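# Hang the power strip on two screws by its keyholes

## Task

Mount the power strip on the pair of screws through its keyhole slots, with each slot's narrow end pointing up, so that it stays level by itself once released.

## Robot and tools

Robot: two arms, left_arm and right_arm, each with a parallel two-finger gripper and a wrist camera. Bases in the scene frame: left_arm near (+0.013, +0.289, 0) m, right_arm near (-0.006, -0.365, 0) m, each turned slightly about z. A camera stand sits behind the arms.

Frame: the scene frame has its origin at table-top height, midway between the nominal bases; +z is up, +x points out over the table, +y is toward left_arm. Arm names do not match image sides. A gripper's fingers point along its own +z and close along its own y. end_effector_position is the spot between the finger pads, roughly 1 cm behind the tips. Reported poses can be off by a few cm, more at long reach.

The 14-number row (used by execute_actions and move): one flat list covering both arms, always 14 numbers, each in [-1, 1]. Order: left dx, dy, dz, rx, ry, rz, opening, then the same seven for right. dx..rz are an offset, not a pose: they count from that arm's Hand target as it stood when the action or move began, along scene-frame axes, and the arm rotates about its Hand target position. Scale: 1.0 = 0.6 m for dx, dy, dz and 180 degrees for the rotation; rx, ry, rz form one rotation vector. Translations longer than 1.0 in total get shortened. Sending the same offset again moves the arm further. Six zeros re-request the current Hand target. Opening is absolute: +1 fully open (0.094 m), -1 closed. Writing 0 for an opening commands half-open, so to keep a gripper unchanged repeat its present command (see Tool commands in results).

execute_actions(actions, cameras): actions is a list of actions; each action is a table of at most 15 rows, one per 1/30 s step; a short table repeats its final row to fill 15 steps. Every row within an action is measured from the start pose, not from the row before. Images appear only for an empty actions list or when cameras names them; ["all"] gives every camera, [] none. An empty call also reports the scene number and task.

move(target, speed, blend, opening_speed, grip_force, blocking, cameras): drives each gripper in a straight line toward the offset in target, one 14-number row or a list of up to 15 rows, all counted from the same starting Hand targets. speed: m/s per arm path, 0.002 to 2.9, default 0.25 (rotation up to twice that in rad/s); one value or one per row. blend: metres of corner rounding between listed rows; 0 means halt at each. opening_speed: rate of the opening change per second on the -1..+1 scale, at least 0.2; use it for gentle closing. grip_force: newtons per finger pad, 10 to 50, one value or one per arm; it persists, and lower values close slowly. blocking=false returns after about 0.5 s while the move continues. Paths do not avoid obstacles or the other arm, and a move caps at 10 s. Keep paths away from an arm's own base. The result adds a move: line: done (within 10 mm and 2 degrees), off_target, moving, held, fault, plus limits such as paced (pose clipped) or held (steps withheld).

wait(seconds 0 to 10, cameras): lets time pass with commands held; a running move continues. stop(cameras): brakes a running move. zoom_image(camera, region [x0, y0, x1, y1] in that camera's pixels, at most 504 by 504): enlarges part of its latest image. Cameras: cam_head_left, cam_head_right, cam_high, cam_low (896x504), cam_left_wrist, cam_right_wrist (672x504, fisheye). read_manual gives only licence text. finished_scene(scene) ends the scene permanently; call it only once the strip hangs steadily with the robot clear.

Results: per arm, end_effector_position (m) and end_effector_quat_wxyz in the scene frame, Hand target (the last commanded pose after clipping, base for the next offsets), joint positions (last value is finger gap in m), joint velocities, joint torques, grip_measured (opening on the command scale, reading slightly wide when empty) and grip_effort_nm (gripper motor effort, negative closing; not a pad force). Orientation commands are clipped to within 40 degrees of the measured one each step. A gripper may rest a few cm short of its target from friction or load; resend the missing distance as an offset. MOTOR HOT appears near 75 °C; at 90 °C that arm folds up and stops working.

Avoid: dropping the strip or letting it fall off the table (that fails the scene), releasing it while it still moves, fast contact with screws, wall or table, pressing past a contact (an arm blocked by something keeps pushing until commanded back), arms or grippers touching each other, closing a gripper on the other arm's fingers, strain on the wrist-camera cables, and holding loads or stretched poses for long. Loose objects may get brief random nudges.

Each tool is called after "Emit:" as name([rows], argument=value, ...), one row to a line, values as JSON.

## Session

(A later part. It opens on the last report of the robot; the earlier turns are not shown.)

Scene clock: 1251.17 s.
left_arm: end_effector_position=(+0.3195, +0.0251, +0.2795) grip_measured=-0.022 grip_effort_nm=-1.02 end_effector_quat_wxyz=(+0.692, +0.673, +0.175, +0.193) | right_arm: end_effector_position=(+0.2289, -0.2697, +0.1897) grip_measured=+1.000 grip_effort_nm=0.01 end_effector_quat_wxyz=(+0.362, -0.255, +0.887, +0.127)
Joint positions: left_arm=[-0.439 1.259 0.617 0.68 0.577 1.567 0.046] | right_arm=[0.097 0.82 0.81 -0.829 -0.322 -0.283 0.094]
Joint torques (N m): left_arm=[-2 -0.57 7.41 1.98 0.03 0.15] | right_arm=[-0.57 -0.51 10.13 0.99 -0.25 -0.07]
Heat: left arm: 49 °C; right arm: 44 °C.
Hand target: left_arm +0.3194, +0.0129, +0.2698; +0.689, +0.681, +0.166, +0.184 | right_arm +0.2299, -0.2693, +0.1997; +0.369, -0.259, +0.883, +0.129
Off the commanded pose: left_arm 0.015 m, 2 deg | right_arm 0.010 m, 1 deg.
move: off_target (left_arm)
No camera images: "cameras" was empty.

Emit:
move([
  [-0.0084,0.0144,0,0,0,0,-0.4,0,0,0,0,0,0,1],
], speed=0.04, cameras=[])

Emit:
move([
  [0,0,-0.01,0.01,0.006,0,-0.4,0,0,0,0,0,0,1],
], speed=0.04, cameras=[])

Scene clock: 1256.23 s.
left_arm: end_effector_position=(+0.3192, +0.0256, +0.2793) grip_measured=-0.022 grip_effort_nm=-1.02 end_effector_quat_wxyz=(+0.693, +0.673, +0.175, +0.193) | right_arm: end_effector_position=(+0.2289, -0.2697, +0.1897) grip_measured=+1.000 grip_effort_nm=0.01 end_effector_quat_wxyz=(+0.362, -0.255, +0.887, +0.127)
Joint positions: left_arm=[-0.438 1.259 0.613 0.687 0.58 1.566 0.046] | right_arm=[0.097 0.82 0.81 -0.829 -0.322 -0.283 0.094]
Joint torques (N m): left_arm=[-0.44 -2.93 5.7 1.87 0.15 0.16] | right_arm=[-0.58 -0.51 10.13 1 -0.25 -0.07]
Heat: left arm: 48 °C; right arm: 44 °C.
Hand target: left_arm +0.3144, +0.0216, +0.2699; +0.689, +0.681, +0.166, +0.184 | right_arm +0.2299, -0.2693, +0.1997; +0.369, -0.259, +0.883, +0.129
Off the commanded pose: left_arm 0.011 m, 2 deg | right_arm 0.010 m, 1 deg.
move: off_target (left_arm)
No camera images: "cameras" was empty.

Scene clock: 1256.93 s.
left_arm: end_effector_position=(+0.3191, +0.0256, +0.2787) grip_measured=-0.022 grip_effort_nm=-1.02 end_effector_quat_wxyz=(+0.692, +0.673, +0.175, +0.192) | right_arm: end_effector_position=(+0.2289, -0.2697, +0.1897) grip_measured=+1.000 grip_effort_nm=0.01 end_effector_quat_wxyz=(+0.362, -0.255, +0.887, +0.127)
Joint positions: left_arm=[-0.438 1.258 0.613 0.683 0.58 1.567 0.046] | right_arm=[0.097 0.82 0.81 -0.829 -0.322 -0.283 0.094]
Joint torques (N m): left_arm=[-0.57 -3.36 6.45 1.29 0.2 0.35] | right_arm=[-0.57 -0.53 10.14 1 -0.25 -0.07]
Heat: left arm: 48 °C; right arm: 44 °C.
Hand target: left_arm +0.3145, +0.0216, +0.2638; +0.676, +0.694, +0.169, +0.180 | right_arm +0.2299, -0.2693, +0.1997; +0.369, -0.259, +0.883, +0.129
Off the commanded pose: left_arm 0.016 m, 3 deg | right_arm 0.010 m, 1 deg.
move: off_target (left_arm)
No camera images: "cameras" was empty.

Emit:
move([
  [0,0,-0.02,0,0,0,-0.4,0,0,0,0,0,0,1],
], speed=0.04, cameras=[])

Emit:
move([
  [0,0,-0.015,0,0,0,-0.4,0,0,0,0,0,0,1],
], speed=0.04, cameras=[])

Scene clock: 1261.43 s.
left_arm: end_effector_position=(+0.3194, +0.0257, +0.2797) grip_measured=-0.022 grip_effort_nm=-1.02 end_effector_quat_wxyz=(+0.695, +0.670, +0.166, +0.202) | right_arm: end_effector_position=(+0.2289, -0.2697, +0.1897) grip_measured=+1.000 grip_effort_nm=0.01 end_effector_quat_wxyz=(+0.362, -0.255, +0.887, +0.127)
Joint positions: left_arm=[-0.438 1.266 0.604 0.72 0.579 1.578 0.046] | right_arm=[0.097 0.82 0.81 -0.829 -0.322 -0.283 0.094]
Joint torques (N m): left_arm=[-0.54 -2.35 4.25 1.43 0.19 0.25] | right_arm=[-0.57 -0.54 10.14 0.99 -0.26 -0.07]
Heat: left arm: 47 °C; right arm: 44 °C.
Hand target: left_arm +0.3144, +0.0216, +0.2518; +0.676, +0.694, +0.169, +0.180 | right_arm +0.2299, -0.2693, +0.1997; +0.369, -0.259, +0.883, +0.129
Off the commanded pose: left_arm 0.029 m, 4 deg | right_arm 0.010 m, 1 deg.
move: off_target (left_arm)
No camera images: "cameras" was empty.

Scene clock: 1262.33 s.
left_arm: end_effector_position=(+0.3193, +0.0257, +0.2787) grip_measured=-0.022 grip_effort_nm=-1.02 end_effector_quat_wxyz=(+0.703, +0.661, +0.163, +0.205) | right_arm: end_effector_position=(+0.2289, -0.2697, +0.1897) grip_measured=+1.000 grip_effort_nm=0.01 end_effector_quat_wxyz=(+0.362, -0.255, +0.887, +0.127)
Joint positions: left_arm=[-0.438 1.284 0.583 0.788 0.579 1.564 0.046] | right_arm=[0.097 0.82 0.81 -0.829 -0.322 -0.283 0.094]
Joint torques (N m): left_arm=[-0.28 -2.43 3.71 1.26 0.16 0.35] | right_arm=[-0.57 -0.53 10.14 1 -0.24 -0.07]
Heat: left arm: 47 °C; right arm: 44 °C.
Hand target: left_arm +0.3144, +0.0216, +0.2428; +0.676, +0.694, +0.169, +0.180 | right_arm +0.2299, -0.2693, +0.1997; +0.369, -0.259, +0.883, +0.129
Off the commanded pose: left_arm 0.036 m, 6 deg | right_arm 0.010 m, 1 deg.
move: off_target (left_arm)
No camera images: "cameras" was empty.

Emit:
move([
  [-0.012,0.0205,0.02,0,0,0,-0.4,0,0,0,0,0,0,1],
], speed=0.04, cameras=["cam_head_left","cam_head_right"])

Emit:
zoom_image(camera="cam_head_left", region=[420, 120, 560, 280])

Emit:
zoom_image(camera="cam_head_right", region=[420, 120, 560, 280])

Scene clock: 1274.30 s.
left_arm: end_effector_position=(+0.3142, +0.0333, +0.2407) grip_measured=-0.022 grip_effort_nm=-1.02 end_effector_quat_wxyz=(+0.660, +0.706, +0.183, +0.182) | right_arm: end_effector_position=(+0.2289, -0.2697, +0.1897) grip_measured=+1.000 grip_effort_nm=0.01 end_effector_quat_wxyz=(+0.362, -0.255, +0.887, +0.127)
Joint positions: left_arm=[-0.416 1.253 0.553 0.625 0.603 1.629 0.046] | right_arm=[0.097 0.82 0.81 -0.829 -0.322 -0.283 0.094]
Joint torques (N m): left_arm=[0.34 -5.56 6.37 2.15 0.33 -0.2] | right_arm=[-0.57 -0.51 10.13 1 -0.25 -0.08]
Heat: left arm: 45 °C; right arm: 44 °C.
Hand target: left_arm +0.3072, +0.0339, +0.2548; +0.676, +0.694, +0.169, +0.180 | right_arm +0.2299, -0.2693, +0.1997; +0.369, -0.259, +0.883, +0.129
Off the commanded pose: left_arm 0.016 m, 3 deg | right_arm 0.010 m, 1 deg.
move: off_target (left_arm)
Images, in order (width x height): cam_head_left 896x504, cam_head_right 896x504.

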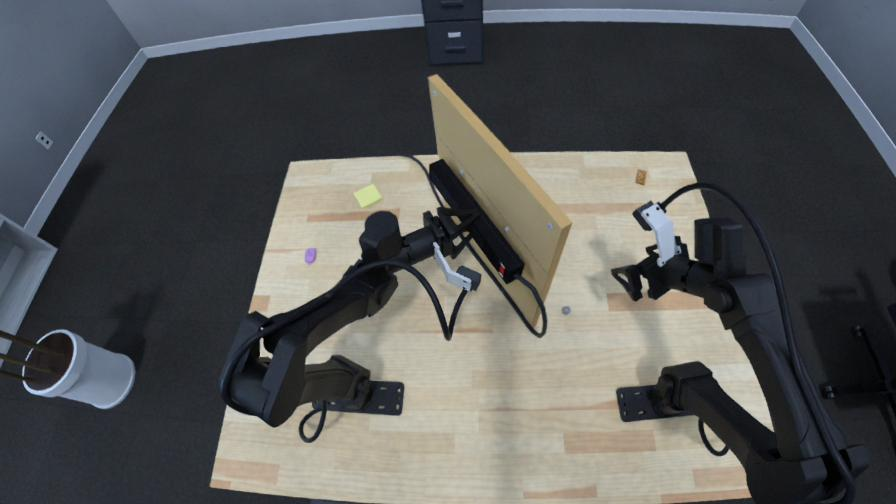

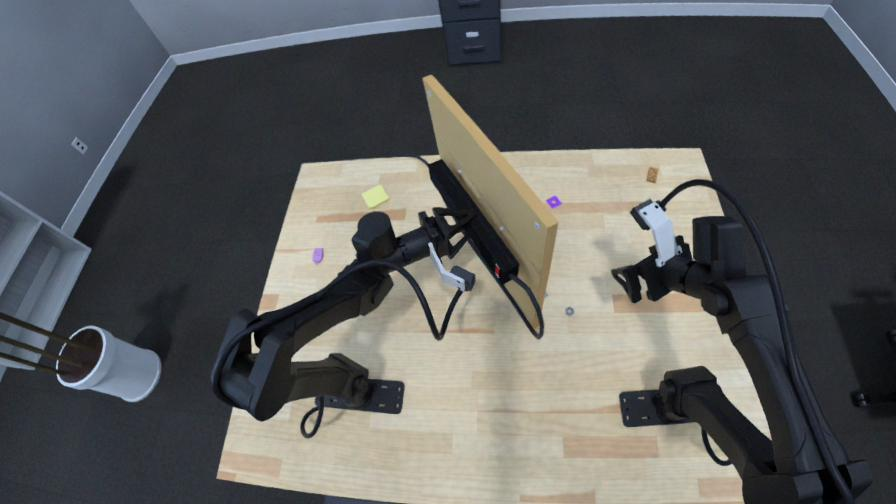

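Scaled by 3.150 from the camera's 896x504 image, which has a finer 1280x720 frame.

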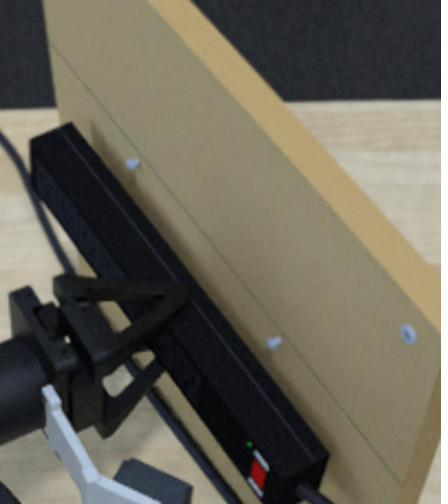

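Scaled by 3.150 from the camera's 896x504 image, which has a finer 1280x720 frame.

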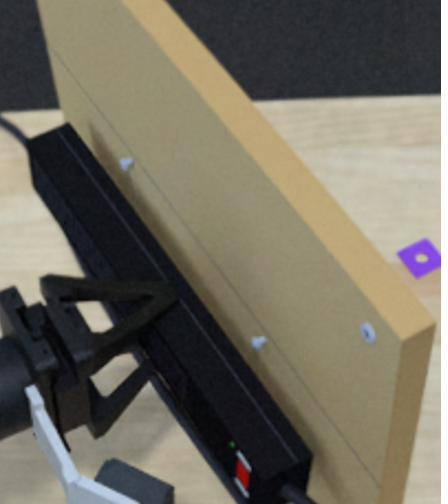

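Emit:
move([
  [0,0,0.1553,-0.0121,-0.0024,0.004,-0.4,0,0,0,0,0,0,1],
  [0,0,0.0978,-0.0121,-0.0024,0.004,-0.4,0,0,0,0,0,0,1],
  [0.0137,-0.0235,0.0912,-0.0121,-0.0024,0.004,-0.4,0,0,0,0,0,0,1],
], speed=[0.08,0.08,0.05], cameras=[])

Emit:
move([
  [-0.0135,0.023,-0.0015,0,0,0,-0.4,0,0,0,0,0,0,1],
  [0,0,-0.003,0,0,0,-0.4,0,0,0,0,0,0,1],
], speed=0.06, cameras=[])

Emit:
move([
  [-0.0135,0.023,-0.001,0,0,0,-0.4,0,0,0,0,0,0,1],
  [0,0,-0.002,0,0,0,-0.4,0,0,0,0,0,0,1],
], speed=0.06, cameras=[])

Emit:
move([
  [-0.0135,0.023,-0.001,0,0,0,-0.4,0,0,0,0,0,0,1],
  [0,0,-0.002,0,0,0,-0.4,0,0,0,0,0,0,1],
], speed=0.06, cameras=[])

Emit:
move([
  [-0.0135,0.023,-0.001,0,0,0,-0.4,0,0,0,0,0,0,1],
  [0,0,-0.002,0,0,0,-0.4,0,0,0,0,0,0,1],
], speed=0.06, cameras=[])

Scene clock: 1309.30 s.
left_arm: end_effector_position=(+0.3171, +0.0280, +0.2913) grip_measured=-0.022 grip_effort_nm=-1.02 end_effector_quat_wxyz=(+0.665, +0.699, +0.187, +0.183) | right_arm: end_effector_position=(+0.2289, -0.2697, +0.1897) grip_measured=+1.000 grip_effort_nm=0.01 end_effector_quat_wxyz=(+0.362, -0.255, +0.887, +0.127)
Joint positions: left_arm=[-0.435 1.192 0.712 0.423 0.577 1.61 0.046] | right_arm=[0.097 0.82 0.81 -0.829 -0.322 -0.283 0.094]
Joint torques (N m): left_arm=[-1.47 -2.59 8.49 2.6 0.03 -0.37] | right_arm=[-0.55 -0.54 10.13 0.99 -0.25 -0.07]
Heat: left arm: 48 °C; right arm: 44 °C.
Hand target: left_arm +0.3154, +0.0197, +0.3094; +0.689, +0.679, +0.174, +0.183 | right_arm +0.2299, -0.2693, +0.1997; +0.369, -0.259, +0.883, +0.129
Off the commanded pose: left_arm 0.020 m, 4 deg | right_arm 0.010 m, 1 deg.
move: off_target (left_arm)
No camera images: "cameras" was empty.

Scene clock: 1310.57 s.
left_arm: end_effector_position=(+0.3171, +0.0280, +0.2881) grip_measured=-0.022 grip_effort_nm=-1.02 end_effector_quat_wxyz=(+0.666, +0.698, +0.187, +0.184) | right_arm: end_effector_position=(+0.2289, -0.2697, +0.1897) grip_measured=+1.000 grip_effort_nm=0.01 end_effector_quat_wxyz=(+0.362, -0.255, +0.887, +0.127)
Joint positions: left_arm=[-0.436 1.196 0.699 0.444 0.574 1.608 0.046] | right_arm=[0.097 0.82 0.81 -0.829 -0.322 -0.283 0.094]
Joint torques (N m): left_arm=[-1.43 -2.76 8.99 2.52 0.07 -0.32] | right_arm=[-0.57 -0.53 10.13 1 -0.25 -0.07]
Heat: left arm: 48 °C; right arm: 44 °C.
Hand target: left_arm +0.3153, +0.0197, +0.3077; +0.689, +0.679, +0.174, +0.183 | right_arm +0.2299, -0.2693, +0.1997; +0.369, -0.259, +0.883, +0.129
Off the commanded pose: left_arm 0.021 m, 4 deg | right_arm 0.010 m, 1 deg.
move: off_target (left_arm)
No camera images: "cameras" was empty.

Scene clock: 1311.90 s.
left_arm: end_effector_position=(+0.3172, +0.0279, +0.2874) grip_measured=-0.022 grip_effort_nm=-1.02 end_effector_quat_wxyz=(+0.667, +0.697, +0.187, +0.185) | right_arm: end_effector_position=(+0.2289, -0.2697, +0.1897) grip_measured=+1.000 grip_effort_nm=0.01 end_effector_quat_wxyz=(+0.362, -0.255, +0.887, +0.127)
Joint positions: left_arm=[-0.437 1.198 0.694 0.454 0.574 1.607 0.046] | right_arm=[0.097 0.82 0.81 -0.829 -0.322 -0.283 0.094]
Joint torques (N m): left_arm=[-1.35 -2.84 9.24 2.43 0.03 -0.3] | right_arm=[-0.55 -0.53 10.14 0.99 -0.25 -0.07]
Heat: left arm: 49 °C; right arm: 44 °C.
Hand target: left_arm +0.3155, +0.0198, +0.3066; +0.689, +0.679, +0.174, +0.184 | right_arm +0.2299, -0.2693, +0.1997; +0.369, -0.259, +0.883, +0.129
Off the commanded pose: left_arm 0.021 m, 4 deg | right_arm 0.010 m, 1 deg.
move: off_target (left_arm)
No camera images: "cameras" was empty.

Scene clock: 1313.20 s.
left_arm: end_effector_position=(+0.3173, +0.0284, +0.2899) grip_measured=-0.022 grip_effort_nm=-1.02 end_effector_quat_wxyz=(+0.669, +0.695, +0.185, +0.188) | right_arm: end_effector_position=(+0.2289, -0.2697, +0.1897) grip_measured=+1.000 grip_effort_nm=0.01 end_effector_quat_wxyz=(+0.362, -0.255, +0.887, +0.127)
Joint positions: left_arm=[-0.436 1.196 0.694 0.462 0.574 1.606 0.046] | right_arm=[0.097 0.82 0.81 -0.829 -0.322 -0.283 0.094]
Joint torques (N m): left_arm=[-1.59 -2.37 8.72 2.42 0.02 -0.32] | right_arm=[-0.58 -0.54 10.13 1 -0.25 -0.07]
Heat: left arm: 48 °C; right arm: 44 °C.
Hand target: left_arm +0.3155, +0.0198, +0.3054; +0.689, +0.679, +0.175, +0.184 | right_arm +0.2299, -0.2693, +0.1997; +0.369, -0.259, +0.883, +0.129
Off the commanded pose: left_arm 0.018 m, 3 deg | right_arm 0.010 m, 1 deg.
move: off_target (left_arm)
No camera images: "cameras" was empty.

Scene clock: 1314.63 s.
left_arm: end_effector_position=(+0.3187, +0.0262, +0.2823) grip_measured=-0.022 grip_effort_nm=-1.02 end_effector_quat_wxyz=(+0.665, +0.698, +0.190, +0.185) | right_arm: end_effector_position=(+0.2289, -0.2697, +0.1897) grip_measured=+1.000 grip_effort_nm=0.01 end_effector_quat_wxyz=(+0.362, -0.255, +0.887, +0.127)
Joint positions: left_arm=[-0.444 1.21 0.685 0.469 0.561 1.606 0.046] | right_arm=[0.097 0.82 0.81 -0.829 -0.322 -0.283 0.094]
Joint torques (N m): left_arm=[-0.76 -3.62 9.09 2.39 0.2 -0.28] | right_arm=[-0.57 -0.51 10.13 0.99 -0.25 -0.07]
Heat: left arm: 49 °C; right arm: 44 °C.
Hand target: left_arm +0.3154, +0.0197, +0.3040; +0.689, +0.679, +0.174, +0.183 | right_arm +0.2299, -0.2693, +0.1997; +0.369, -0.259, +0.883, +0.129
Off the commanded pose: left_arm 0.023 m, 4 deg | right_arm 0.010 m, 1 deg.
move: off_target (left_arm)
No camera images: "cameras" was empty.

Emit:
move([
  [0.004,-0.007,0,-0.006,0.0104,0,-0.4,0,0,0,0,0,0,1],
], speed=0.05, cameras=[])

Emit:
move([
  [0,0,0,-0.006,0.0104,0,-0.4,0,0,0,0,0,0,1],
], speed=0.05, cameras=[])

Emit:
move([
  [0,0,0,-0.006,0.0104,0,-0.4,0,0,0,0,0,0,1],
], speed=0.05, cameras=[])

Scene clock: 1322.37 s.
left_arm: end_effector_position=(+0.3189, +0.0260, +0.2822) grip_measured=-0.022 grip_effort_nm=-1.02 end_effector_quat_wxyz=(+0.665, +0.697, +0.193, +0.184) | right_arm: end_effector_position=(+0.2289, -0.2697, +0.1897) grip_measured=+1.000 grip_effort_nm=0.01 end_effector_quat_wxyz=(+0.362, -0.255, +0.887, +0.127)
Joint positions: left_arm=[-0.445 1.211 0.685 0.471 0.558 1.6 0.046] | right_arm=[0.097 0.82 0.81 -0.829 -0.322 -0.283 0.094]
Joint torques (N m): left_arm=[-1.55 -2.36 10.21 2.43 0.07 -0.64] | right_arm=[-0.55 -0.53 10.11 0.99 -0.25 -0.08]
Heat: left arm: 49 °C; right arm: 44 °C.
Hand target: left_arm +0.3178, +0.0155, +0.3041; +0.692, +0.676, +0.187, +0.171 | right_arm +0.2299, -0.2693, +0.1997; +0.369, -0.259, +0.883, +0.129
Off the commanded pose: left_arm 0.024 m, 4 deg | right_arm 0.010 m, 1 deg.
move: off_target (left_arm)
No camera images: "cameras" was empty.

Scene clock: 1323.07 s.
left_arm: end_effector_position=(+0.3190, +0.0259, +0.2833) grip_measured=-0.022 grip_effort_nm=-1.02 end_effector_quat_wxyz=(+0.668, +0.694, +0.198, +0.178) | right_arm: end_effector_position=(+0.2289, -0.2697, +0.1897) grip_measured=+1.000 grip_effort_nm=0.01 end_effector_quat_wxyz=(+0.362, -0.255, +0.887, +0.127)
Joint positions: left_arm=[-0.445 1.211 0.685 0.476 0.558 1.58 0.046] | right_arm=[0.097 0.82 0.81 -0.829 -0.322 -0.283 0.094]
Joint torques (N m): left_arm=[-1.46 -2.48 10.26 2.34 0.11 -0.76] | right_arm=[-0.57 -0.53 10.14 0.99 -0.25 -0.07]
Heat: left arm: 49 °C; right arm: 44 °C.
Hand target: left_arm +0.3178, +0.0155, +0.3041; +0.696, +0.672, +0.200, +0.158 | right_arm +0.2299, -0.2693, +0.1997; +0.369, -0.259, +0.883, +0.129
Off the commanded pose: left_arm 0.023 m, 5 deg | right_arm 0.010 m, 1 deg.
move: off_target (left_arm)
No camera images: "cameras" was empty.

Scene clock: 1323.77 s.
left_arm: end_effector_position=(+0.3189, +0.0259, +0.2833) grip_measured=-0.022 grip_effort_nm=-1.02 end_effector_quat_wxyz=(+0.669, +0.694, +0.200, +0.176) | right_arm: end_effector_position=(+0.2289, -0.2697, +0.1897) grip_measured=+1.000 grip_effort_nm=0.00 end_effector_quat_wxyz=(+0.362, -0.255, +0.887, +0.127)
Joint positions: left_arm=[-0.445 1.211 0.685 0.476 0.559 1.575 0.046] | right_arm=[0.097 0.82 0.81 -0.829 -0.322 -0.283 0.094]
Joint torques (N m): left_arm=[-1.55 -2.59 10.24 2.26 0.1 -1.01] | right_arm=[-0.57 -0.51 10.13 1 -0.25 -0.08]
Heat: left arm: 49 °C; right arm: 44 °C.
Hand target: left_arm +0.3178, +0.0155, +0.3041; +0.698, +0.668, +0.213, +0.145 | right_arm +0.2299, -0.2693, +0.1997; +0.369, -0.259, +0.883, +0.129
Off the commanded pose: left_arm 0.023 m, 6 deg | right_arm 0.010 m, 1 deg.
move: off_target (left_arm)
No camera images: "cameras" was empty.

Emit:
move([
  [0.002,-0.0035,0,-0.002,-0.0399,0,-0.4,0,0,0,0,0,0,1],
], speed=0.05, cameras=[])

Emit:
move([
  [0.002,-0.0035,-0.02,0,0,0,-0.4,0,0,0,0,0,0,1],
], speed=0.05, cameras=[])

Emit:
move([
  [0,0,-0.02,0,0,0,-0.4,0,0,0,0,0,0,1],
], speed=0.05, cameras=[])

Scene clock: 1335.30 s.
left_arm: end_effector_position=(+0.3193, +0.0252, +0.2835) grip_measured=-0.022 grip_effort_nm=-1.02 end_effector_quat_wxyz=(+0.683, +0.681, +0.190, +0.184) | right_arm: end_effector_position=(+0.2289, -0.2697, +0.1897) grip_measured=+1.000 grip_effort_nm=0.01 end_effector_quat_wxyz=(+0.362, -0.255, +0.887, +0.127)
Joint positions: left_arm=[-0.445 1.231 0.651 0.58 0.562 1.562 0.046] | right_arm=[0.097 0.82 0.81 -0.829 -0.322 -0.283 0.094]
Joint torques (N m): left_arm=[-1.69 -1.57 8.73 2.98 0.01 -0.35] | right_arm=[-0.57 -0.54 10.14 0.99 -0.25 -0.07]
Heat: left arm: 48 °C; right arm: 44 °C.
Hand target: left_arm +0.3190, +0.0134, +0.3042; +0.713, +0.655, +0.169, +0.186 | right_arm +0.2299, -0.2693, +0.1997; +0.369, -0.259, +0.883, +0.129
Off the commanded pose: left_arm 0.024 m, 5 deg | right_arm 0.010 m, 1 deg.
move: off_target (left_arm)
No camera images: "cameras" was empty.

Scene clock: 1336.33 s.
left_arm: end_effector_position=(+0.3195, +0.0250, +0.2821) grip_measured=-0.022 grip_effort_nm=-1.02 end_effector_quat_wxyz=(+0.696, +0.668, +0.184, +0.188) | right_arm: end_effector_position=(+0.2289, -0.2697, +0.1897) grip_measured=+1.000 grip_effort_nm=0.01 end_effector_quat_wxyz=(+0.362, -0.255, +0.887, +0.127)
Joint positions: left_arm=[-0.444 1.255 0.617 0.685 0.566 1.54 0.046] | right_arm=[0.097 0.82 0.81 -0.829 -0.322 -0.283 0.094]
Joint torques (N m): left_arm=[-2.51 -0.66 8.69 2.59 -0.09 -0.18] | right_arm=[-0.57 -0.53 10.13 0.99 -0.25 -0.08]
Heat: left arm: 48 °C; right arm: 44 °C.
Hand target: left_arm +0.3202, +0.0114, +0.2921; +0.713, +0.655, +0.169, +0.186 | right_arm +0.2299, -0.2693, +0.1997; +0.369, -0.259, +0.883, +0.129
Off the commanded pose: left_arm 0.017 m, 3 deg | right_arm 0.010 m, 1 deg.
move: off_target (left_arm)
No camera images: "cameras" was empty.

Scene clock: 1337.30 s.
left_arm: end_effector_position=(+0.3195, +0.0251, +0.2806) grip_measured=-0.022 grip_effort_nm=-1.02 end_effector_quat_wxyz=(+0.708, +0.656, +0.179, +0.192) | right_arm: end_effector_position=(+0.2289, -0.2697, +0.1897) grip_measured=+1.000 grip_effort_nm=0.01 end_effector_quat_wxyz=(+0.362, -0.255, +0.887, +0.127)
Joint positions: left_arm=[-0.444 1.282 0.585 0.786 0.566 1.522 0.046] | right_arm=[0.097 0.82 0.81 -0.829 -0.322 -0.283 0.094]
Joint torques (N m): left_arm=[-2.41 -0.62 8.53 2.15 -0.14 0.03] | right_arm=[-0.57 -0.53 10.13 1 -0.26 -0.07]
Heat: left arm: 48 °C; right arm: 44 °C.
Hand target: left_arm +0.3202, +0.0114, +0.2801; +0.713, +0.655, +0.169, +0.186 | right_arm +0.2299, -0.2693, +0.1997; +0.369, -0.259, +0.883, +0.129
Off the commanded pose: left_arm 0.014 m, 1 deg | right_arm 0.010 m, 1 deg.
move: off_target (left_arm)
No camera images: "cameras" was empty.

Emit:
execute_actions(actions=[], cameras=["cam_head_left","cam_head_right","cam_left_wrist"])

Emit:
zoom_image(camera="cam_head_left", region=[480, 190, 560, 280])

Emit:
zoom_image(camera="cam_head_left", region=[420, 120, 500, 210])

Emit:
zoom_image(camera="cam_head_right", region=[480, 190, 560, 280])

Emit:
zoom_image(camera="cam_head_right", region=[420, 120, 500, 210])

Scene clock: 1353.50 s.
left_arm: end_effector_position=(+0.3195, +0.0251, +0.2806) grip_measured=-0.022 grip_effort_nm=-1.02 end_effector_quat_wxyz=(+0.708, +0.656, +0.179, +0.192) | right_arm: end_effector_position=(+0.2289, -0.2697, +0.1897) grip_measured=+1.000 grip_effort_nm=0.01 end_effector_quat_wxyz=(+0.362, -0.255, +0.887, +0.127)
Joint positions: left_arm=[-0.444 1.282 0.585 0.786 0.566 1.522 0.046] | right_arm=[0.097 0.82 0.81 -0.829 -0.322 -0.283 0.094]
Joint velocities: within noise
Joint torques (N m): left_arm=[-2.37 -0.59 8.49 2.15 -0.11 -0.03] | right_arm=[-0.57 -0.53 10.13 1 -0.25 -0.07]
Heat: left arm: 47 °C; right arm: 44 °C.
Hand target: left_arm +0.3202, +0.0114, +0.2801; +0.713, +0.655, +0.169, +0.186 | right_arm +0.2299, -0.2693, +0.1997; +0.369, -0.259, +0.883, +0.129
Tool commands: left_gripper/opening=-0.4 right_gripper/opening=+1.0
Off the commanded pose: left_arm 0.014 m, 1 deg | right_arm 0.010 m, 1 deg.
camera_calibration:
cam_left_wrist: T_world_to_cam=[[0.0850139, -0.07463, -0.993581, 0.25979], [0.421398, 0.90631, -0.0320187, -0.108909], [0.902882, -0.415971, 0.108498, -0.201873], [0, 0, 0, 1]] pos_world=[0.206076, 0.0341206, 0.276538]
Images, in order (width x height): cam_head_left 896x504, cam_head_right 896x504, cam_left_wrist 672x504.

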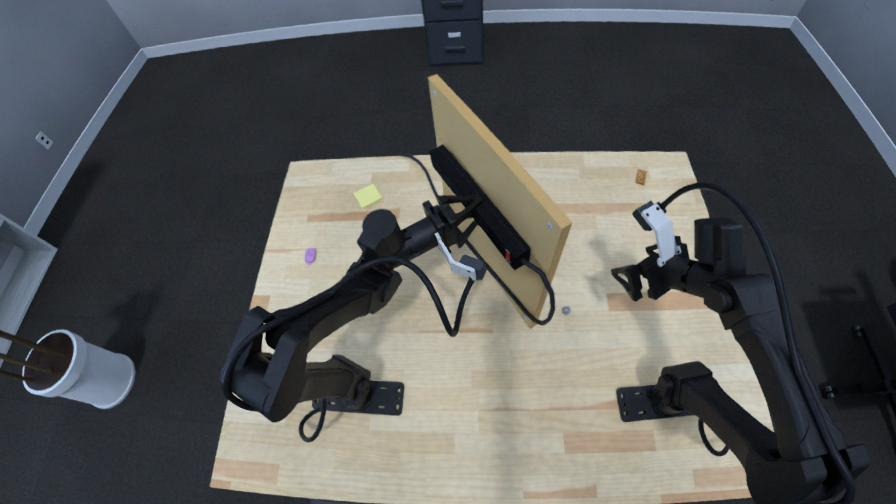

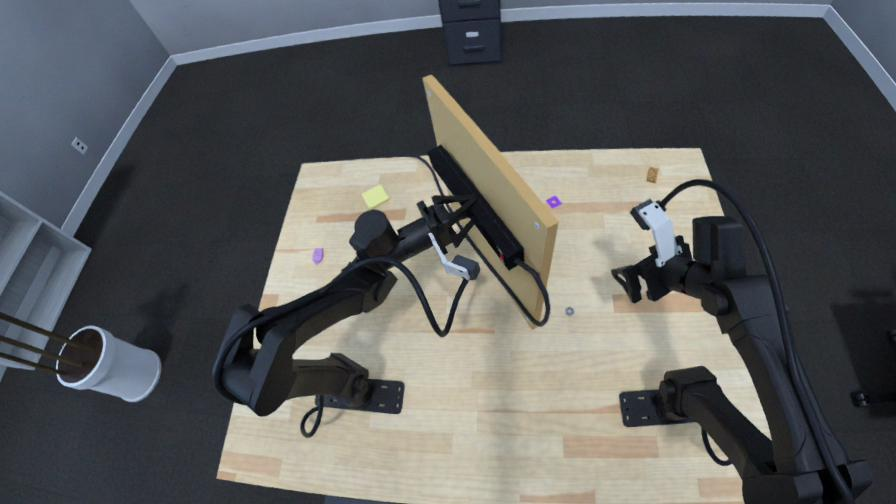

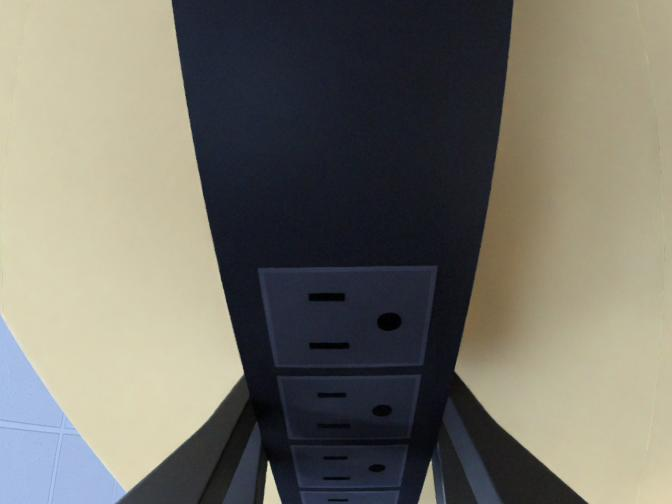

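Scaled by 5.600 from the camera's 896x504 image, which has a finer 1280x720 frame.

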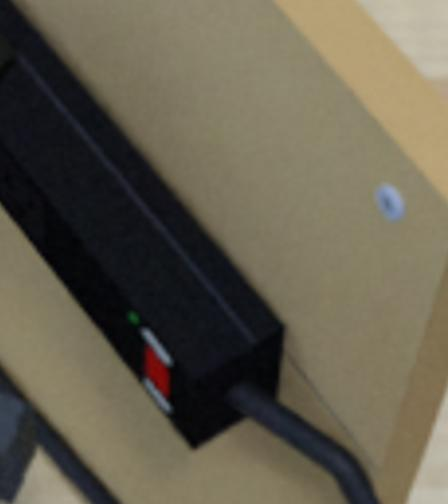

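Scaled by 5.600 from the camera's 896x504 image, which has a finer 1280x720 frame.

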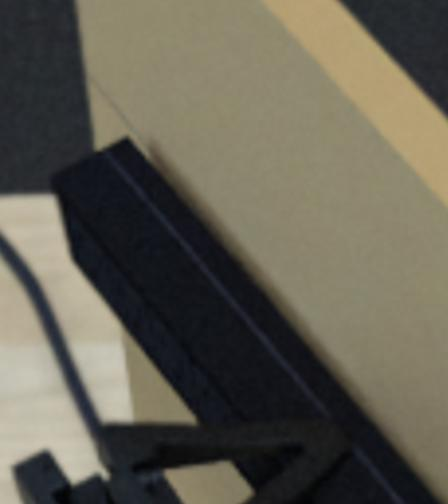

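Scaled by 5.600 from the camera's 896x504 image, which has a finer 1280x720 frame.

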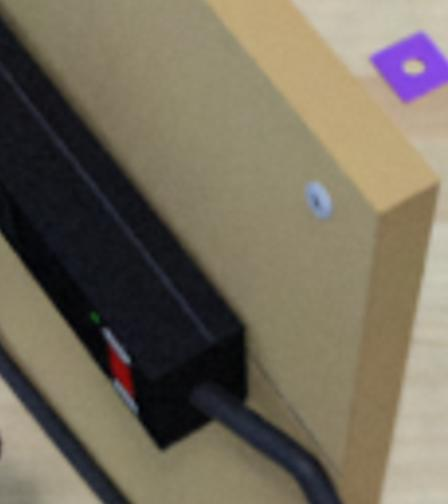

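Scaled by 5.600 from the camera's 896x504 image, which has a finer 1280x720 frame.

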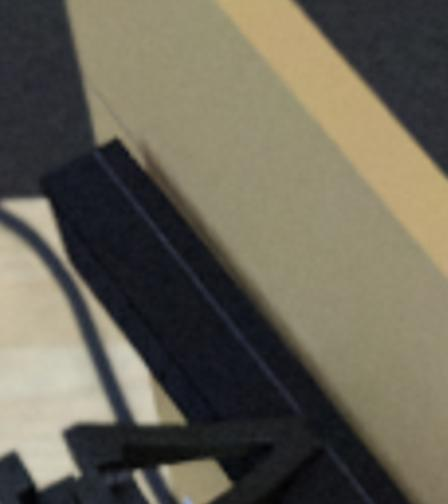

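Emit:
move([
  [-0.002,0.0035,0.05,0,0,0,-0.4,0,0,0,0,0,0,1],
], speed=0.05, cameras=[])

Emit:
move([
  [0,0,0.03,0,0,0,-0.4,0,0,0,0,0,0,1],
], speed=0.03, cameras=[])

Scene clock: 1371.27 s.
left_arm: end_effector_position=(+0.3194, +0.0255, +0.2811) grip_measured=-0.022 grip_effort_nm=-1.02 end_effector_quat_wxyz=(+0.693, +0.671, +0.186, +0.188) | right_arm: end_effector_position=(+0.2289, -0.2697, +0.1897) grip_measured=+1.000 grip_effort_nm=0.01 end_effector_quat_wxyz=(+0.362, -0.255, +0.887, +0.127)
Joint positions: left_arm=[-0.443 1.25 0.618 0.67 0.564 1.545 0.046] | right_arm=[0.097 0.82 0.81 -0.829 -0.322 -0.283 0.094]
Joint torques (N m): left_arm=[-1.99 -3.4 12.79 1.79 -0.02 -0.24] | right_arm=[-0.58 -0.53 10.14 0.99 -0.25 -0.07]
Heat: left arm: 47 °C; right arm: 44 °C.
Hand target: left_arm +0.3190, +0.0135, +0.3102; +0.713, +0.655, +0.169, +0.186 | right_arm +0.2299, -0.2693, +0.1997; +0.369, -0.259, +0.883, +0.129
Off the commanded pose: left_arm 0.031 m, 3 deg | right_arm 0.010 m, 1 deg.
move: off_target (left_arm)
No camera images: "cameras" was empty.

Scene clock: 1372.37 s.
left_arm: end_effector_position=(+0.3193, +0.0256, +0.2828) grip_measured=-0.022 grip_effort_nm=-1.02 end_effector_quat_wxyz=(+0.677, +0.686, +0.192, +0.182) | right_arm: end_effector_position=(+0.2289, -0.2697, +0.1897) grip_measured=+1.000 grip_effort_nm=0.00 end_effector_quat_wxyz=(+0.362, -0.255, +0.887, +0.127)
Joint positions: left_arm=[-0.443 1.225 0.662 0.543 0.564 1.571 0.046] | right_arm=[0.097 0.82 0.81 -0.829 -0.322 -0.283 0.094]
Joint torques (N m): left_arm=[-1.73 -3.75 13.68 2.33 0.04 -0.48] | right_arm=[-0.57 -0.54 10.13 0.99 -0.25 -0.07]
Heat: left arm: 47 °C; right arm: 44 °C.
Hand target: left_arm +0.3191, +0.0134, +0.3280; +0.712, +0.655, +0.169, +0.186 | right_arm +0.2299, -0.2693, +0.1997; +0.369, -0.259, +0.883, +0.129
Off the commanded pose: left_arm 0.047 m, 6 deg | right_arm 0.010 m, 1 deg.
move: off_target (left_arm)
No camera images: "cameras" was empty.

Emit:
move([
  [-0.006,0.0104,0.02,-0.005,-0.003,0,-0.4,0,0,0,0,0,0,1],
], speed=0.03, cameras=[])

Scene clock: 1375.63 s.
left_arm: end_effector_position=(+0.3188, +0.0258, +0.2841) grip_measured=-0.022 grip_effort_nm=-1.02 end_effector_quat_wxyz=(+0.674, +0.690, +0.195, +0.179) | right_arm: end_effector_position=(+0.2289, -0.2697, +0.1897) grip_measured=+1.000 grip_effort_nm=0.00 end_effector_quat_wxyz=(+0.362, -0.255, +0.887, +0.127)
Joint positions: left_arm=[-0.443 1.216 0.676 0.507 0.564 1.573 0.046] | right_arm=[0.097 0.82 0.81 -0.829 -0.322 -0.283 0.094]
Joint torques (N m): left_arm=[-0.59 -5.52 13.5 2.5 0.18 -0.59] | right_arm=[-0.57 -0.53 10.13 0.99 -0.26 -0.07]
Heat: left arm: 47 °C; right arm: 44 °C.
Hand target: left_arm +0.3154, +0.0197, +0.3402; +0.719, +0.648, +0.167, +0.188 | right_arm +0.2299, -0.2693, +0.1997; +0.369, -0.259, +0.883, +0.129
Off the commanded pose: left_arm 0.056 m, 8 deg | right_arm 0.010 m, 1 deg.
move: off_target (left_arm)
No camera images: "cameras" was empty.

Emit:
move([
  [0,0,0.015,0.0085,-0.0145,0,-0.4,0,0,0,0,0,0,1],
], speed=0.03, cameras=[])

Emit:
move([
  [0,0,0.015,0.0085,-0.0145,0,-0.4,0,0,0,0,0,0,1],
], speed=0.03, cameras=[])

Scene clock: 1381.47 s.
left_arm: end_effector_position=(+0.3187, +0.0260, +0.2848) grip_measured=-0.022 grip_effort_nm=-1.02 end_effector_quat_wxyz=(+0.665, +0.699, +0.196, +0.178) | right_arm: end_effector_position=(+0.2289, -0.2697, +0.1897) grip_measured=+1.000 grip_effort_nm=0.01 end_effector_quat_wxyz=(+0.362, -0.255, +0.887, +0.127)
Joint positions: left_arm=[-0.443 1.207 0.699 0.445 0.564 1.593 0.046] | right_arm=[0.097 0.82 0.81 -0.829 -0.322 -0.283 0.094]
Joint torques (N m): left_arm=[-0.51 -5.72 13.68 2.73 0.31 -0.25] | right_arm=[-0.58 -0.53 10.13 1 -0.26 -0.07]
Heat: left arm: 48 °C; right arm: 44 °C.
Hand target: left_arm +0.3154, +0.0197, +0.3490; +0.713, +0.654, +0.149, +0.204 | right_arm +0.2299, -0.2693, +0.1997; +0.369, -0.259, +0.883, +0.129
Off the commanded pose: left_arm 0.065 m, 10 deg | right_arm 0.010 m, 1 deg.
move: off_target (left_arm)
No camera images: "cameras" was empty.

Scene clock: 1382.67 s.
left_arm: end_effector_position=(+0.3188, +0.0256, +0.2873) grip_measured=-0.022 grip_effort_nm=-1.02 end_effector_quat_wxyz=(+0.656, +0.708, +0.185, +0.185) | right_arm: end_effector_position=(+0.2289, -0.2697, +0.1897) grip_measured=+1.000 grip_effort_nm=0.01 end_effector_quat_wxyz=(+0.362, -0.255, +0.887, +0.127)
Joint positions: left_arm=[-0.442 1.203 0.728 0.389 0.569 1.636 0.046] | right_arm=[0.097 0.82 0.81 -0.829 -0.322 -0.283 0.094]
Joint torques (N m): left_arm=[-0.36 -6.08 13.86 2.9 0.31 -0.15] | right_arm=[-0.57 -0.53 10.13 1 -0.25 -0.07]
Heat: left arm: 49 °C; right arm: 44 °C.
Hand target: left_arm +0.3154, +0.0196, +0.3581; +0.708, +0.658, +0.129, +0.221 | right_arm +0.2299, -0.2693, +0.1997; +0.369, -0.259, +0.883, +0.129
Off the commanded pose: left_arm 0.071 m, 11 deg | right_arm 0.010 m, 1 deg.
move: off_target (left_arm)
No camera images: "cameras" was empty.

Emit:
move([
  [0,0,0.008,-0.0144,-0.0084,0,-0.4,0,0,0,0,0,0,1],
], speed=0.03, cameras=[])

Emit:
move([
  [0.006,-0.0104,0,0,0,-0.008,-0.4,0,0,0,0,0,0,1],
], speed=0.03, cameras=[])

Scene clock: 1388.27 s.
left_arm: end_effector_position=(+0.3184, +0.0261, +0.2887) grip_measured=-0.022 grip_effort_nm=-1.02 end_effector_quat_wxyz=(+0.656, +0.707, +0.185, +0.186) | right_arm: end_effector_position=(+0.2289, -0.2697, +0.1897) grip_measured=+1.000 grip_effort_nm=0.01 end_effector_quat_wxyz=(+0.362, -0.255, +0.887, +0.127)
Joint positions: left_arm=[-0.442 1.198 0.728 0.389 0.567 1.636 0.046] | right_arm=[0.097 0.82 0.81 -0.829 -0.322 -0.283 0.094]
Joint torques (N m): left_arm=[-0.27 -5.64 11.58 3.73 0.3 -0.41] | right_arm=[-0.58 -0.54 10.14 1 -0.25 -0.07]
Heat: left arm: 50 °C; right arm: 44 °C.
Hand target: left_arm +0.3154, +0.0197, +0.3629; +0.724, +0.639, +0.125, +0.227 | right_arm +0.2299, -0.2693, +0.1997; +0.369, -0.259, +0.883, +0.129
Off the commanded pose: left_arm 0.075 m, 14 deg | right_arm 0.010 m, 1 deg.
move: off_target (left_arm)
No camera images: "cameras" was empty.

Scene clock: 1389.13 s.
left_arm: end_effector_position=(+0.3187, +0.0256, +0.2884) grip_measured=-0.022 grip_effort_nm=-1.02 end_effector_quat_wxyz=(+0.658, +0.707, +0.183, +0.184) | right_arm: end_effector_position=(+0.2289, -0.2697, +0.1897) grip_measured=+1.000 grip_effort_nm=0.01 end_effector_quat_wxyz=(+0.362, -0.255, +0.887, +0.127)
Joint positions: left_arm=[-0.439 1.205 0.728 0.397 0.577 1.634 0.046] | right_arm=[0.097 0.82 0.81 -0.829 -0.322 -0.283 0.094]
Joint torques (N m): left_arm=[-0.39 -3.9 13.14 3.76 0.43 -0.39] | right_arm=[-0.55 -0.54 10.13 1 -0.25 -0.07]
Heat: left arm: 50 °C; right arm: 44 °C.
Hand target: left_arm +0.3190, +0.0135, +0.3629; +0.727, +0.641, +0.117, +0.218 | right_arm +0.2299, -0.2693, +0.1997; +0.369, -0.259, +0.883, +0.129
Off the commanded pose: left_arm 0.076 m, 14 deg | right_arm 0.010 m, 1 deg.
move: off_target (left_arm)
No camera images: "cameras" was empty.

Emit:
move([
  [0,0,-0.01,-0.024,-0.014,0,-0.4,0,0,0,0,0,0,1],
], speed=0.03, cameras=[])

Emit:
move([
  [0.004,-0.007,-0.01,0,0,0,-0.4,0,0,0,0,0,0,1],
], speed=0.03, cameras=["cam_head_left"])

Emit:
zoom_image(camera="cam_head_left", region=[480, 190, 560, 280])

Emit:
zoom_image(camera="cam_head_left", region=[420, 120, 500, 210])

Scene clock: 1397.13 s.
left_arm: end_effector_position=(+0.3190, +0.0251, +0.2883) grip_measured=-0.022 grip_effort_nm=-1.02 end_effector_quat_wxyz=(+0.681, +0.687, +0.171, +0.185) | right_arm: end_effector_position=(+0.2289, -0.2697, +0.1897) grip_measured=+1.000 grip_effort_nm=0.01 end_effector_quat_wxyz=(+0.362, -0.255, +0.887, +0.127)
Joint positions: left_arm=[-0.43 1.233 0.677 0.552 0.604 1.595 0.046] | right_arm=[0.097 0.82 0.81 -0.829 -0.322 -0.283 0.094]
Joint torques (N m): left_arm=[-1.59 -3.49 10.71 4.3 0.1 -0.49] | right_arm=[-0.55 -0.54 10.13 0.99 -0.25 -0.07]
Heat: left arm: 57 °C; right arm: 44 °C.
Hand target: left_arm +0.3190, +0.0135, +0.3570; +0.753, +0.608, +0.109, +0.227 | right_arm +0.2299, -0.2693, +0.1997; +0.369, -0.259, +0.883, +0.129
Off the commanded pose: left_arm 0.070 m, 15 deg | right_arm 0.010 m, 1 deg.
move: off_target (left_arm)
No camera images: "cameras" was empty.

Scene clock: 1398.20 s.
left_arm: end_effector_position=(+0.3193, +0.0248, +0.2874) grip_measured=-0.022 grip_effort_nm=-1.02 end_effector_quat_wxyz=(+0.687, +0.683, +0.167, +0.185) | right_arm: end_effector_position=(+0.2289, -0.2697, +0.1897) grip_measured=+1.000 grip_effort_nm=0.01 end_effector_quat_wxyz=(+0.362, -0.255, +0.887, +0.127)
Joint positions: left_arm=[-0.426 1.246 0.664 0.597 0.614 1.585 0.046] | right_arm=[0.097 0.82 0.81 -0.829 -0.322 -0.283 0.094]
Joint torques (N m): left_arm=[-2.44 -2.32 11.25 4.23 -0.11 -0.42] | right_arm=[-0.57 -0.51 10.13 0.99 -0.26 -0.07]
Heat: left arm: 58 °C; right arm: 44 °C.
Hand target: left_arm +0.3214, +0.0092, +0.3508; +0.753, +0.608, +0.109, +0.227 | right_arm +0.2299, -0.2693, +0.1997; +0.369, -0.259, +0.883, +0.129
Off the commanded pose: left_arm 0.065 m, 14 deg | right_arm 0.010 m, 1 deg.
move: off_target (left_arm)
Images, in order (width x height): cam_head_left 896x504.

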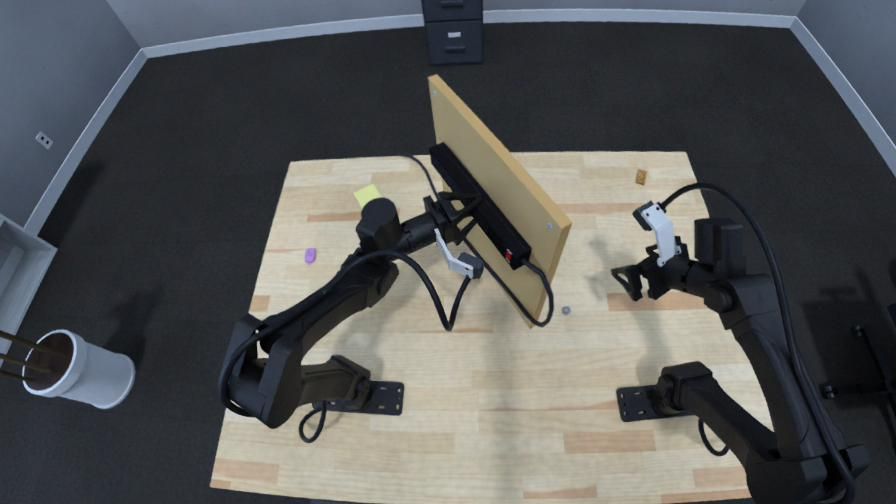

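Scaled by 5.600 from the camera's 896x504 image, which has a finer 1280x720 frame.

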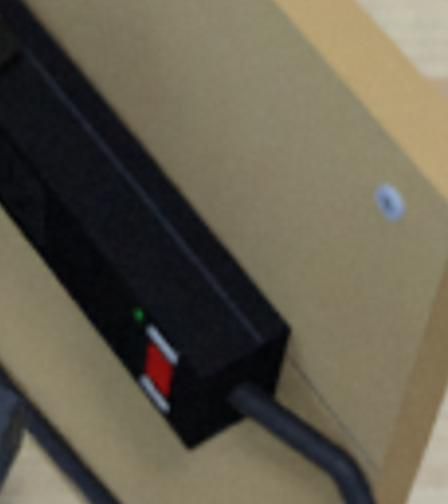

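Scaled by 5.600 from the camera's 896x504 image, which has a finer 1280x720 frame.

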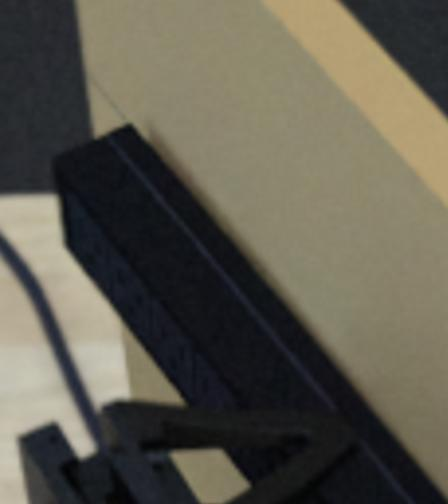

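Emit:
move([
  [0,0,0.02,0,0,0,-0.4,0,0,0,0,0,0,1],
], speed=0.04, cameras=[])

Emit:
move([
  [0,0,0.015,0,0,0,-0.4,0,0,0,0,0,0,1],
], speed=0.04, cameras=[])

Emit:
move([
  [0,0,0.01,0,0,0,-0.4,0,0,0,0,0,0,1],
], speed=0.04, cameras=[])

Scene clock: 1430.90 s.
left_arm: end_effector_position=(+0.3192, +0.0252, +0.2872) grip_measured=-0.022 grip_effort_nm=-1.02 end_effector_quat_wxyz=(+0.687, +0.682, +0.168, +0.184) | right_arm: end_effector_position=(+0.2289, -0.2697, +0.1897) grip_measured=+1.000 grip_effort_nm=0.01 end_effector_quat_wxyz=(+0.362, -0.255, +0.887, +0.127)
Joint positions: left_arm=[-0.425 1.245 0.662 0.599 0.614 1.583 0.046] | right_arm=[0.097 0.82 0.81 -0.829 -0.322 -0.283 0.094]
Joint torques (N m): left_arm=[-2.44 -3.41 13.44 3.89 -0.1 -0.52] | right_arm=[-0.55 -0.53 10.13 1 -0.25 -0.07]
Heat: left arm: 76 °C; right arm: 44 °C. Fold the left arm in close to its base, or ease its load, before you think long.
Hand target: left_arm +0.3214, +0.0093, +0.3630; +0.753, +0.608, +0.109, +0.227 | right_arm +0.2299, -0.2693, +0.1997; +0.369, -0.259, +0.883, +0.129
Off the commanded pose: left_arm 0.077 m, 14 deg | right_arm 0.010 m, 1 deg.
MOTOR HOT: joint 4 (wrist pitch) of the left arm reports 76 °C; the controller's stop level is 90 °C. To cool a motor, set the load down, stop pushing, or move to a pose that needs little force.
move: off_target (left_arm)
No camera images: "cameras" was empty.

Scene clock: 1431.60 s.
left_arm: end_effector_position=(+0.3192, +0.0254, +0.2874) grip_measured=-0.022 grip_effort_nm=-1.02 end_effector_quat_wxyz=(+0.687, +0.682, +0.168, +0.185) | right_arm: end_effector_position=(+0.2289, -0.2697, +0.1897) grip_measured=+1.000 grip_effort_nm=0.00 end_effector_quat_wxyz=(+0.362, -0.255, +0.887, +0.127)
Joint positions: left_arm=[-0.425 1.244 0.662 0.597 0.612 1.583 0.046] | right_arm=[0.097 0.82 0.81 -0.829 -0.322 -0.283 0.094]
Joint torques (N m): left_arm=[-2.33 -4.19 15.35 3.63 -0.11 -0.55] | right_arm=[-0.57 -0.54 10.13 1 -0.25 -0.07]
Heat: left arm: 76 °C; right arm: 44 °C. Fold the left arm in close to its base, or ease its load, before you think long.
Hand target: left_arm +0.3214, +0.0093, +0.3721; +0.753, +0.608, +0.109, +0.228 | right_arm +0.2299, -0.2693, +0.1997; +0.369, -0.259, +0.883, +0.129
Off the commanded pose: left_arm 0.086 m, 14 deg | right_arm 0.010 m, 1 deg.
MOTOR HOT: still on. Joint 4 (wrist pitch) of the left arm reports 76 °C.
move: off_target (left_arm)
No camera images: "cameras" was empty.

Scene clock: 1432.30 s.
left_arm: end_effector_position=(+0.3191, +0.0254, +0.2870) grip_measured=-0.022 grip_effort_nm=-1.02 end_effector_quat_wxyz=(+0.686, +0.683, +0.170, +0.185) | right_arm: end_effector_position=(+0.2289, -0.2697, +0.1897) grip_measured=+1.000 grip_effort_nm=0.01 end_effector_quat_wxyz=(+0.362, -0.255, +0.887, +0.127)
Joint positions: left_arm=[-0.426 1.242 0.662 0.592 0.609 1.583 0.046] | right_arm=[0.097 0.82 0.81 -0.829 -0.322 -0.283 0.094]
Joint torques (N m): left_arm=[-2.14 -4.78 16.61 3.44 -0.05 -0.56] | right_arm=[-0.58 -0.54 10.13 1 -0.25 -0.07]
Heat: left arm: 76 °C; right arm: 44 °C. Fold the left arm in close to its base, or ease its load, before you think long.
Hand target: left_arm +0.3214, +0.0093, +0.3779; +0.753, +0.608, +0.109, +0.227 | right_arm +0.2299, -0.2693, +0.1997; +0.369, -0.259, +0.883, +0.129
Off the commanded pose: left_arm 0.093 m, 14 deg | right_arm 0.010 m, 1 deg.
MOTOR HOT: still on. Joint 4 (wrist pitch) of the left arm reports 76 °C.
move: off_target (left_arm)
No camera images: "cameras" was empty.

Emit:
move([
  [-0.01,0.0173,-0.12,0.055,0.032,0.008,-0.4,0,0,0,0,0,0,1],
], speed=0.1, cameras=[])

Scene clock: 1436.47 s.
left_arm: end_effector_position=(+0.3190, +0.0254, +0.2828) grip_measured=-0.022 grip_effort_nm=-1.02 end_effector_quat_wxyz=(+0.677, +0.691, +0.164, +0.193) | right_arm: end_effector_position=(+0.2289, -0.2697, +0.1897) grip_measured=+1.000 grip_effort_nm=0.01 end_effector_quat_wxyz=(+0.362, -0.255, +0.887, +0.127)
Joint positions: left_arm=[-0.43 1.238 0.662 0.567 0.602 1.62 0.046] | right_arm=[0.097 0.82 0.81 -0.829 -0.322 -0.283 0.094]
Joint torques (N m): left_arm=[-1.29 -4.71 10.11 1.96 -0.09 0.3] | right_arm=[-0.57 -0.54 10.13 1 -0.25 -0.07]
Heat: left arm: 73 °C; right arm: 44 °C. Fold the left arm in close to its base, or ease its load, before you think long.
Hand target: left_arm +0.3154, +0.0196, +0.3061; +0.688, +0.680, +0.134, +0.215 | right_arm +0.2299, -0.2693, +0.1997; +0.369, -0.259, +0.883, +0.129
Off the commanded pose: left_arm 0.024 m, 5 deg | right_arm 0.010 m, 1 deg.
MOTOR HOT: still on. Joint 4 (wrist pitch) of the left arm reports 73 °C.
move: off_target (left_arm)
No camera images: "cameras" was empty.

Emit:
move([
  [0.004,-0.007,0,0.0042,-0.0072,-0.006,-0.4,0,0,0,0,0,0,1],
], speed=0.04, cameras=[])

Emit:
move([
  [0,0,0,0.006,-0.0104,0,-0.4,0,0,0,0,0,0,1],
], speed=0.04, cameras=[])

Emit:
move([
  [0,0,0,0.006,-0.0104,0,-0.4,0,0,0,0,0,0,1],
], speed=0.04, cameras=[])

Emit:
move([
  [0,0,0,0.006,-0.0104,0,-0.4,0,0,0,0,0,0,1],
], speed=0.04, cameras=[])

Scene clock: 1449.33 s.
left_arm: end_effector_position=(+0.3189, +0.0254, +0.2828) grip_measured=-0.022 grip_effort_nm=-1.02 end_effector_quat_wxyz=(+0.677, +0.691, +0.163, +0.194) | right_arm: end_effector_position=(+0.2289, -0.2697, +0.1897) grip_measured=+1.000 grip_effort_nm=0.01 end_effector_quat_wxyz=(+0.362, -0.255, +0.887, +0.127)
Joint positions: left_arm=[-0.43 1.238 0.662 0.567 0.603 1.623 0.046] | right_arm=[0.097 0.82 0.81 -0.829 -0.322 -0.283 0.094]
Joint torques (N m): left_arm=[-1.29 -3.02 11.52 2.04 0.15 0.51] | right_arm=[-0.58 -0.53 10.14 1 -0.25 -0.07]
Heat: left arm: 62 °C; right arm: 44 °C.
Hand target: left_arm +0.3178, +0.0154, +0.3061; +0.687, +0.683, +0.119, +0.217 | right_arm +0.2299, -0.2693, +0.1997; +0.369, -0.259, +0.883, +0.129
Off the commanded pose: left_arm 0.025 m, 6 deg | right_arm 0.010 m, 1 deg.
MOTOR HOT: cleared for the motors of the left arm.
move: off_target (left_arm)
No camera images: "cameras" was empty.

Scene clock: 1450.07 s.
left_arm: end_effector_position=(+0.3189, +0.0252, +0.2828) grip_measured=-0.022 grip_effort_nm=-1.02 end_effector_quat_wxyz=(+0.676, +0.692, +0.161, +0.195) | right_arm: end_effector_position=(+0.2289, -0.2697, +0.1897) grip_measured=+1.000 grip_effort_nm=0.01 end_effector_quat_wxyz=(+0.362, -0.255, +0.887, +0.127)
Joint positions: left_arm=[-0.43 1.238 0.664 0.563 0.604 1.63 0.046] | right_arm=[0.097 0.82 0.81 -0.829 -0.322 -0.283 0.094]
Joint torques (N m): left_arm=[-1.28 -2.91 11.41 2.1 0.1 0.79] | right_arm=[-0.57 -0.53 10.13 1 -0.25 -0.07]
Heat: left arm: 62 °C; right arm: 44 °C.
Hand target: left_arm +0.3177, +0.0154, +0.3060; +0.683, +0.686, +0.105, +0.229 | right_arm +0.2299, -0.2693, +0.1997; +0.369, -0.259, +0.883, +0.129
Off the commanded pose: left_arm 0.025 m, 8 deg | right_arm 0.010 m, 1 deg.
move: off_target (left_arm)
No camera images: "cameras" was empty.

Scene clock: 1450.80 s.
left_arm: end_effector_position=(+0.3189, +0.0252, +0.2826) grip_measured=-0.022 grip_effort_nm=-1.02 end_effector_quat_wxyz=(+0.675, +0.693, +0.160, +0.197) | right_arm: end_effector_position=(+0.2289, -0.2697, +0.1897) grip_measured=+1.000 grip_effort_nm=0.01 end_effector_quat_wxyz=(+0.362, -0.255, +0.887, +0.127)
Joint positions: left_arm=[-0.43 1.238 0.664 0.562 0.604 1.635 0.046] | right_arm=[0.097 0.82 0.81 -0.829 -0.322 -0.283 0.094]
Joint torques (N m): left_arm=[-1.21 -2.91 11.44 2.05 0.13 1.06] | right_arm=[-0.55 -0.53 10.13 0.99 -0.25 -0.08]
Heat: left arm: 62 °C; right arm: 44 °C.
Hand target: left_arm +0.3178, +0.0154, +0.3059; +0.678, +0.688, +0.092, +0.241 | right_arm +0.2299, -0.2693, +0.1997; +0.369, -0.259, +0.883, +0.129
Off the commanded pose: left_arm 0.025 m, 9 deg | right_arm 0.010 m, 1 deg.
move: off_target (left_arm)
No camera images: "cameras" was empty.

Scene clock: 1451.63 s.
left_arm: end_effector_position=(+0.3189, +0.0251, +0.2825) grip_measured=-0.022 grip_effort_nm=-1.02 end_effector_quat_wxyz=(+0.674, +0.694, +0.158, +0.198) | right_arm: end_effector_position=(+0.2289, -0.2697, +0.1897) grip_measured=+1.000 grip_effort_nm=0.00 end_effector_quat_wxyz=(+0.362, -0.255, +0.887, +0.127)
Joint positions: left_arm=[-0.43 1.238 0.665 0.558 0.604 1.641 0.046] | right_arm=[0.097 0.82 0.81 -0.829 -0.322 -0.283 0.094]
Joint torques (N m): left_arm=[-1.22 -2.93 11.14 2.11 0.13 1.3] | right_arm=[-0.55 -0.53 10.13 0.99 -0.25 -0.07]
Heat: left arm: 61 °C; right arm: 44 °C.
Hand target: left_arm +0.3178, +0.0154, +0.3059; +0.673, +0.691, +0.079, +0.253 | right_arm +0.2299, -0.2693, +0.1997; +0.369, -0.259, +0.883, +0.129
Off the commanded pose: left_arm 0.025 m, 11 deg | right_arm 0.010 m, 1 deg.
move: off_target (left_arm)
No camera images: "cameras" was empty.

Emit:
move([
  [0,0,0,0.009,-0.0155,0,-0.4,0,0,0,0,0,0,1],
], speed=0.05, cameras=[])

Emit:
move([
  [0,0,0,0.009,-0.0155,0,-0.4,0,0,0,0,0,0,1],
], speed=0.05, cameras=[])

Emit:
move([
  [0,0,0,0.009,-0.0155,0,-0.4,0,0,0,0,0,0,1],
], speed=0.05, cameras=["cam_head_left"])

Emit:
zoom_image(camera="cam_head_left", region=[420, 120, 560, 280])

Scene clock: 1459.30 s.
left_arm: end_effector_position=(+0.3189, +0.0251, +0.2825) grip_measured=-0.022 grip_effort_nm=-1.02 end_effector_quat_wxyz=(+0.674, +0.694, +0.155, +0.200) | right_arm: end_effector_position=(+0.2289, -0.2697, +0.1897) grip_measured=+1.000 grip_effort_nm=0.01 end_effector_quat_wxyz=(+0.362, -0.255, +0.887, +0.127)
Joint positions: left_arm=[-0.43 1.238 0.665 0.558 0.604 1.649 0.046] | right_arm=[0.097 0.82 0.81 -0.829 -0.322 -0.283 0.094]
Joint torques (N m): left_arm=[-1.25 -2.93 11.34 2.14 0.13 1.74] | right_arm=[-0.55 -0.54 10.11 0.99 -0.24 -0.07]
Heat: left arm: 60 °C; right arm: 44 °C.
Hand target: left_arm +0.3178, +0.0154, +0.3060; +0.665, +0.694, +0.059, +0.271 | right_arm +0.2299, -0.2693, +0.1997; +0.369, -0.259, +0.883, +0.129
Off the commanded pose: left_arm 0.025 m, 14 deg | right_arm 0.010 m, 1 deg.
move: off_target (left_arm)
No camera images: "cameras" was empty.

Scene clock: 1460.23 s.
left_arm: end_effector_position=(+0.3191, +0.0250, +0.2825) grip_measured=-0.022 grip_effort_nm=-1.02 end_effector_quat_wxyz=(+0.671, +0.696, +0.150, +0.206) | right_arm: end_effector_position=(+0.2289, -0.2697, +0.1897) grip_measured=+1.000 grip_effort_nm=0.01 end_effector_quat_wxyz=(+0.362, -0.255, +0.887, +0.127)
Joint positions: left_arm=[-0.43 1.238 0.668 0.552 0.604 1.667 0.046] | right_arm=[0.097 0.82 0.81 -0.829 -0.322 -0.283 0.094]
Joint torques (N m): left_arm=[-1.42 -2.95 10.93 2.16 0.15 2.04] | right_arm=[-0.55 -0.54 10.14 0.99 -0.25 -0.07]
Heat: left arm: 60 °C; right arm: 44 °C.
Hand target: left_arm +0.3178, +0.0154, +0.3060; +0.656, +0.696, +0.039, +0.289 | right_arm +0.2299, -0.2693, +0.1997; +0.369, -0.259, +0.883, +0.129
Off the commanded pose: left_arm 0.025 m, 16 deg | right_arm 0.010 m, 1 deg.
move: off_target (left_arm)
No camera images: "cameras" was empty.

Scene clock: 1461.23 s.
left_arm: end_effector_position=(+0.3191, +0.0250, +0.2824) grip_measured=-0.022 grip_effort_nm=-1.02 end_effector_quat_wxyz=(+0.669, +0.698, +0.144, +0.211) | right_arm: end_effector_position=(+0.2289, -0.2697, +0.1897) grip_measured=+1.000 grip_effort_nm=0.01 end_effector_quat_wxyz=(+0.362, -0.255, +0.887, +0.127)
Joint positions: left_arm=[-0.43 1.238 0.668 0.552 0.604 1.684 0.046] | right_arm=[0.097 0.82 0.81 -0.829 -0.322 -0.283 0.094]
Joint torques (N m): left_arm=[-1.26 -2.8 10.88 2.22 0.13 2.34] | right_arm=[-0.57 -0.51 10.11 1 -0.25 -0.07]
Heat: left arm: 60 °C; right arm: 44 °C.
Hand target: left_arm +0.3178, +0.0154, +0.3060; +0.647, +0.698, +0.019, +0.306 | right_arm +0.2299, -0.2693, +0.1997; +0.369, -0.259, +0.883, +0.129
Off the commanded pose: left_arm 0.025 m, 18 deg | right_arm 0.010 m, 1 deg.
move: off_target (left_arm)
Images, in order (width x height): cam_head_left 896x504.

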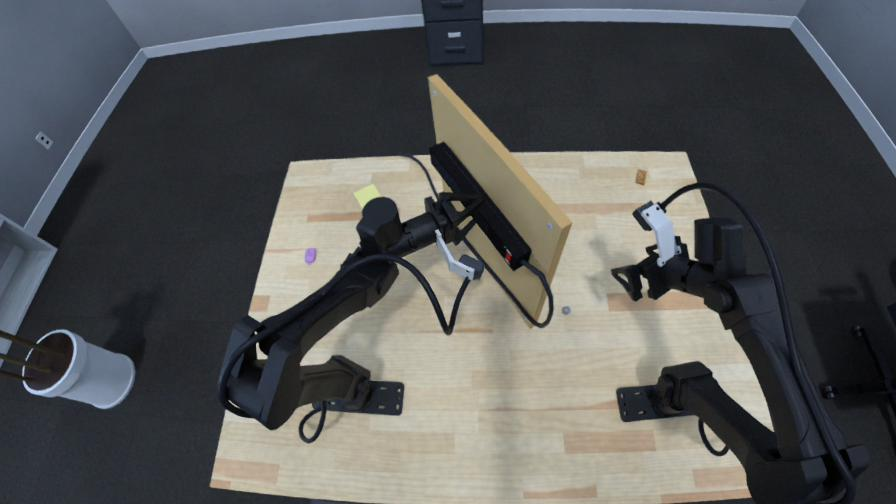

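Scaled by 3.150 from the camera's 896x504 image, which has a finer 1280x720 frame.

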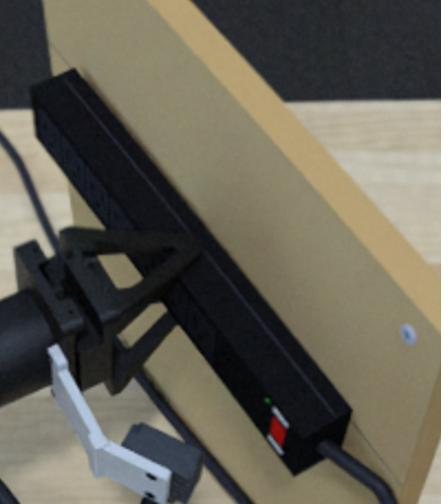

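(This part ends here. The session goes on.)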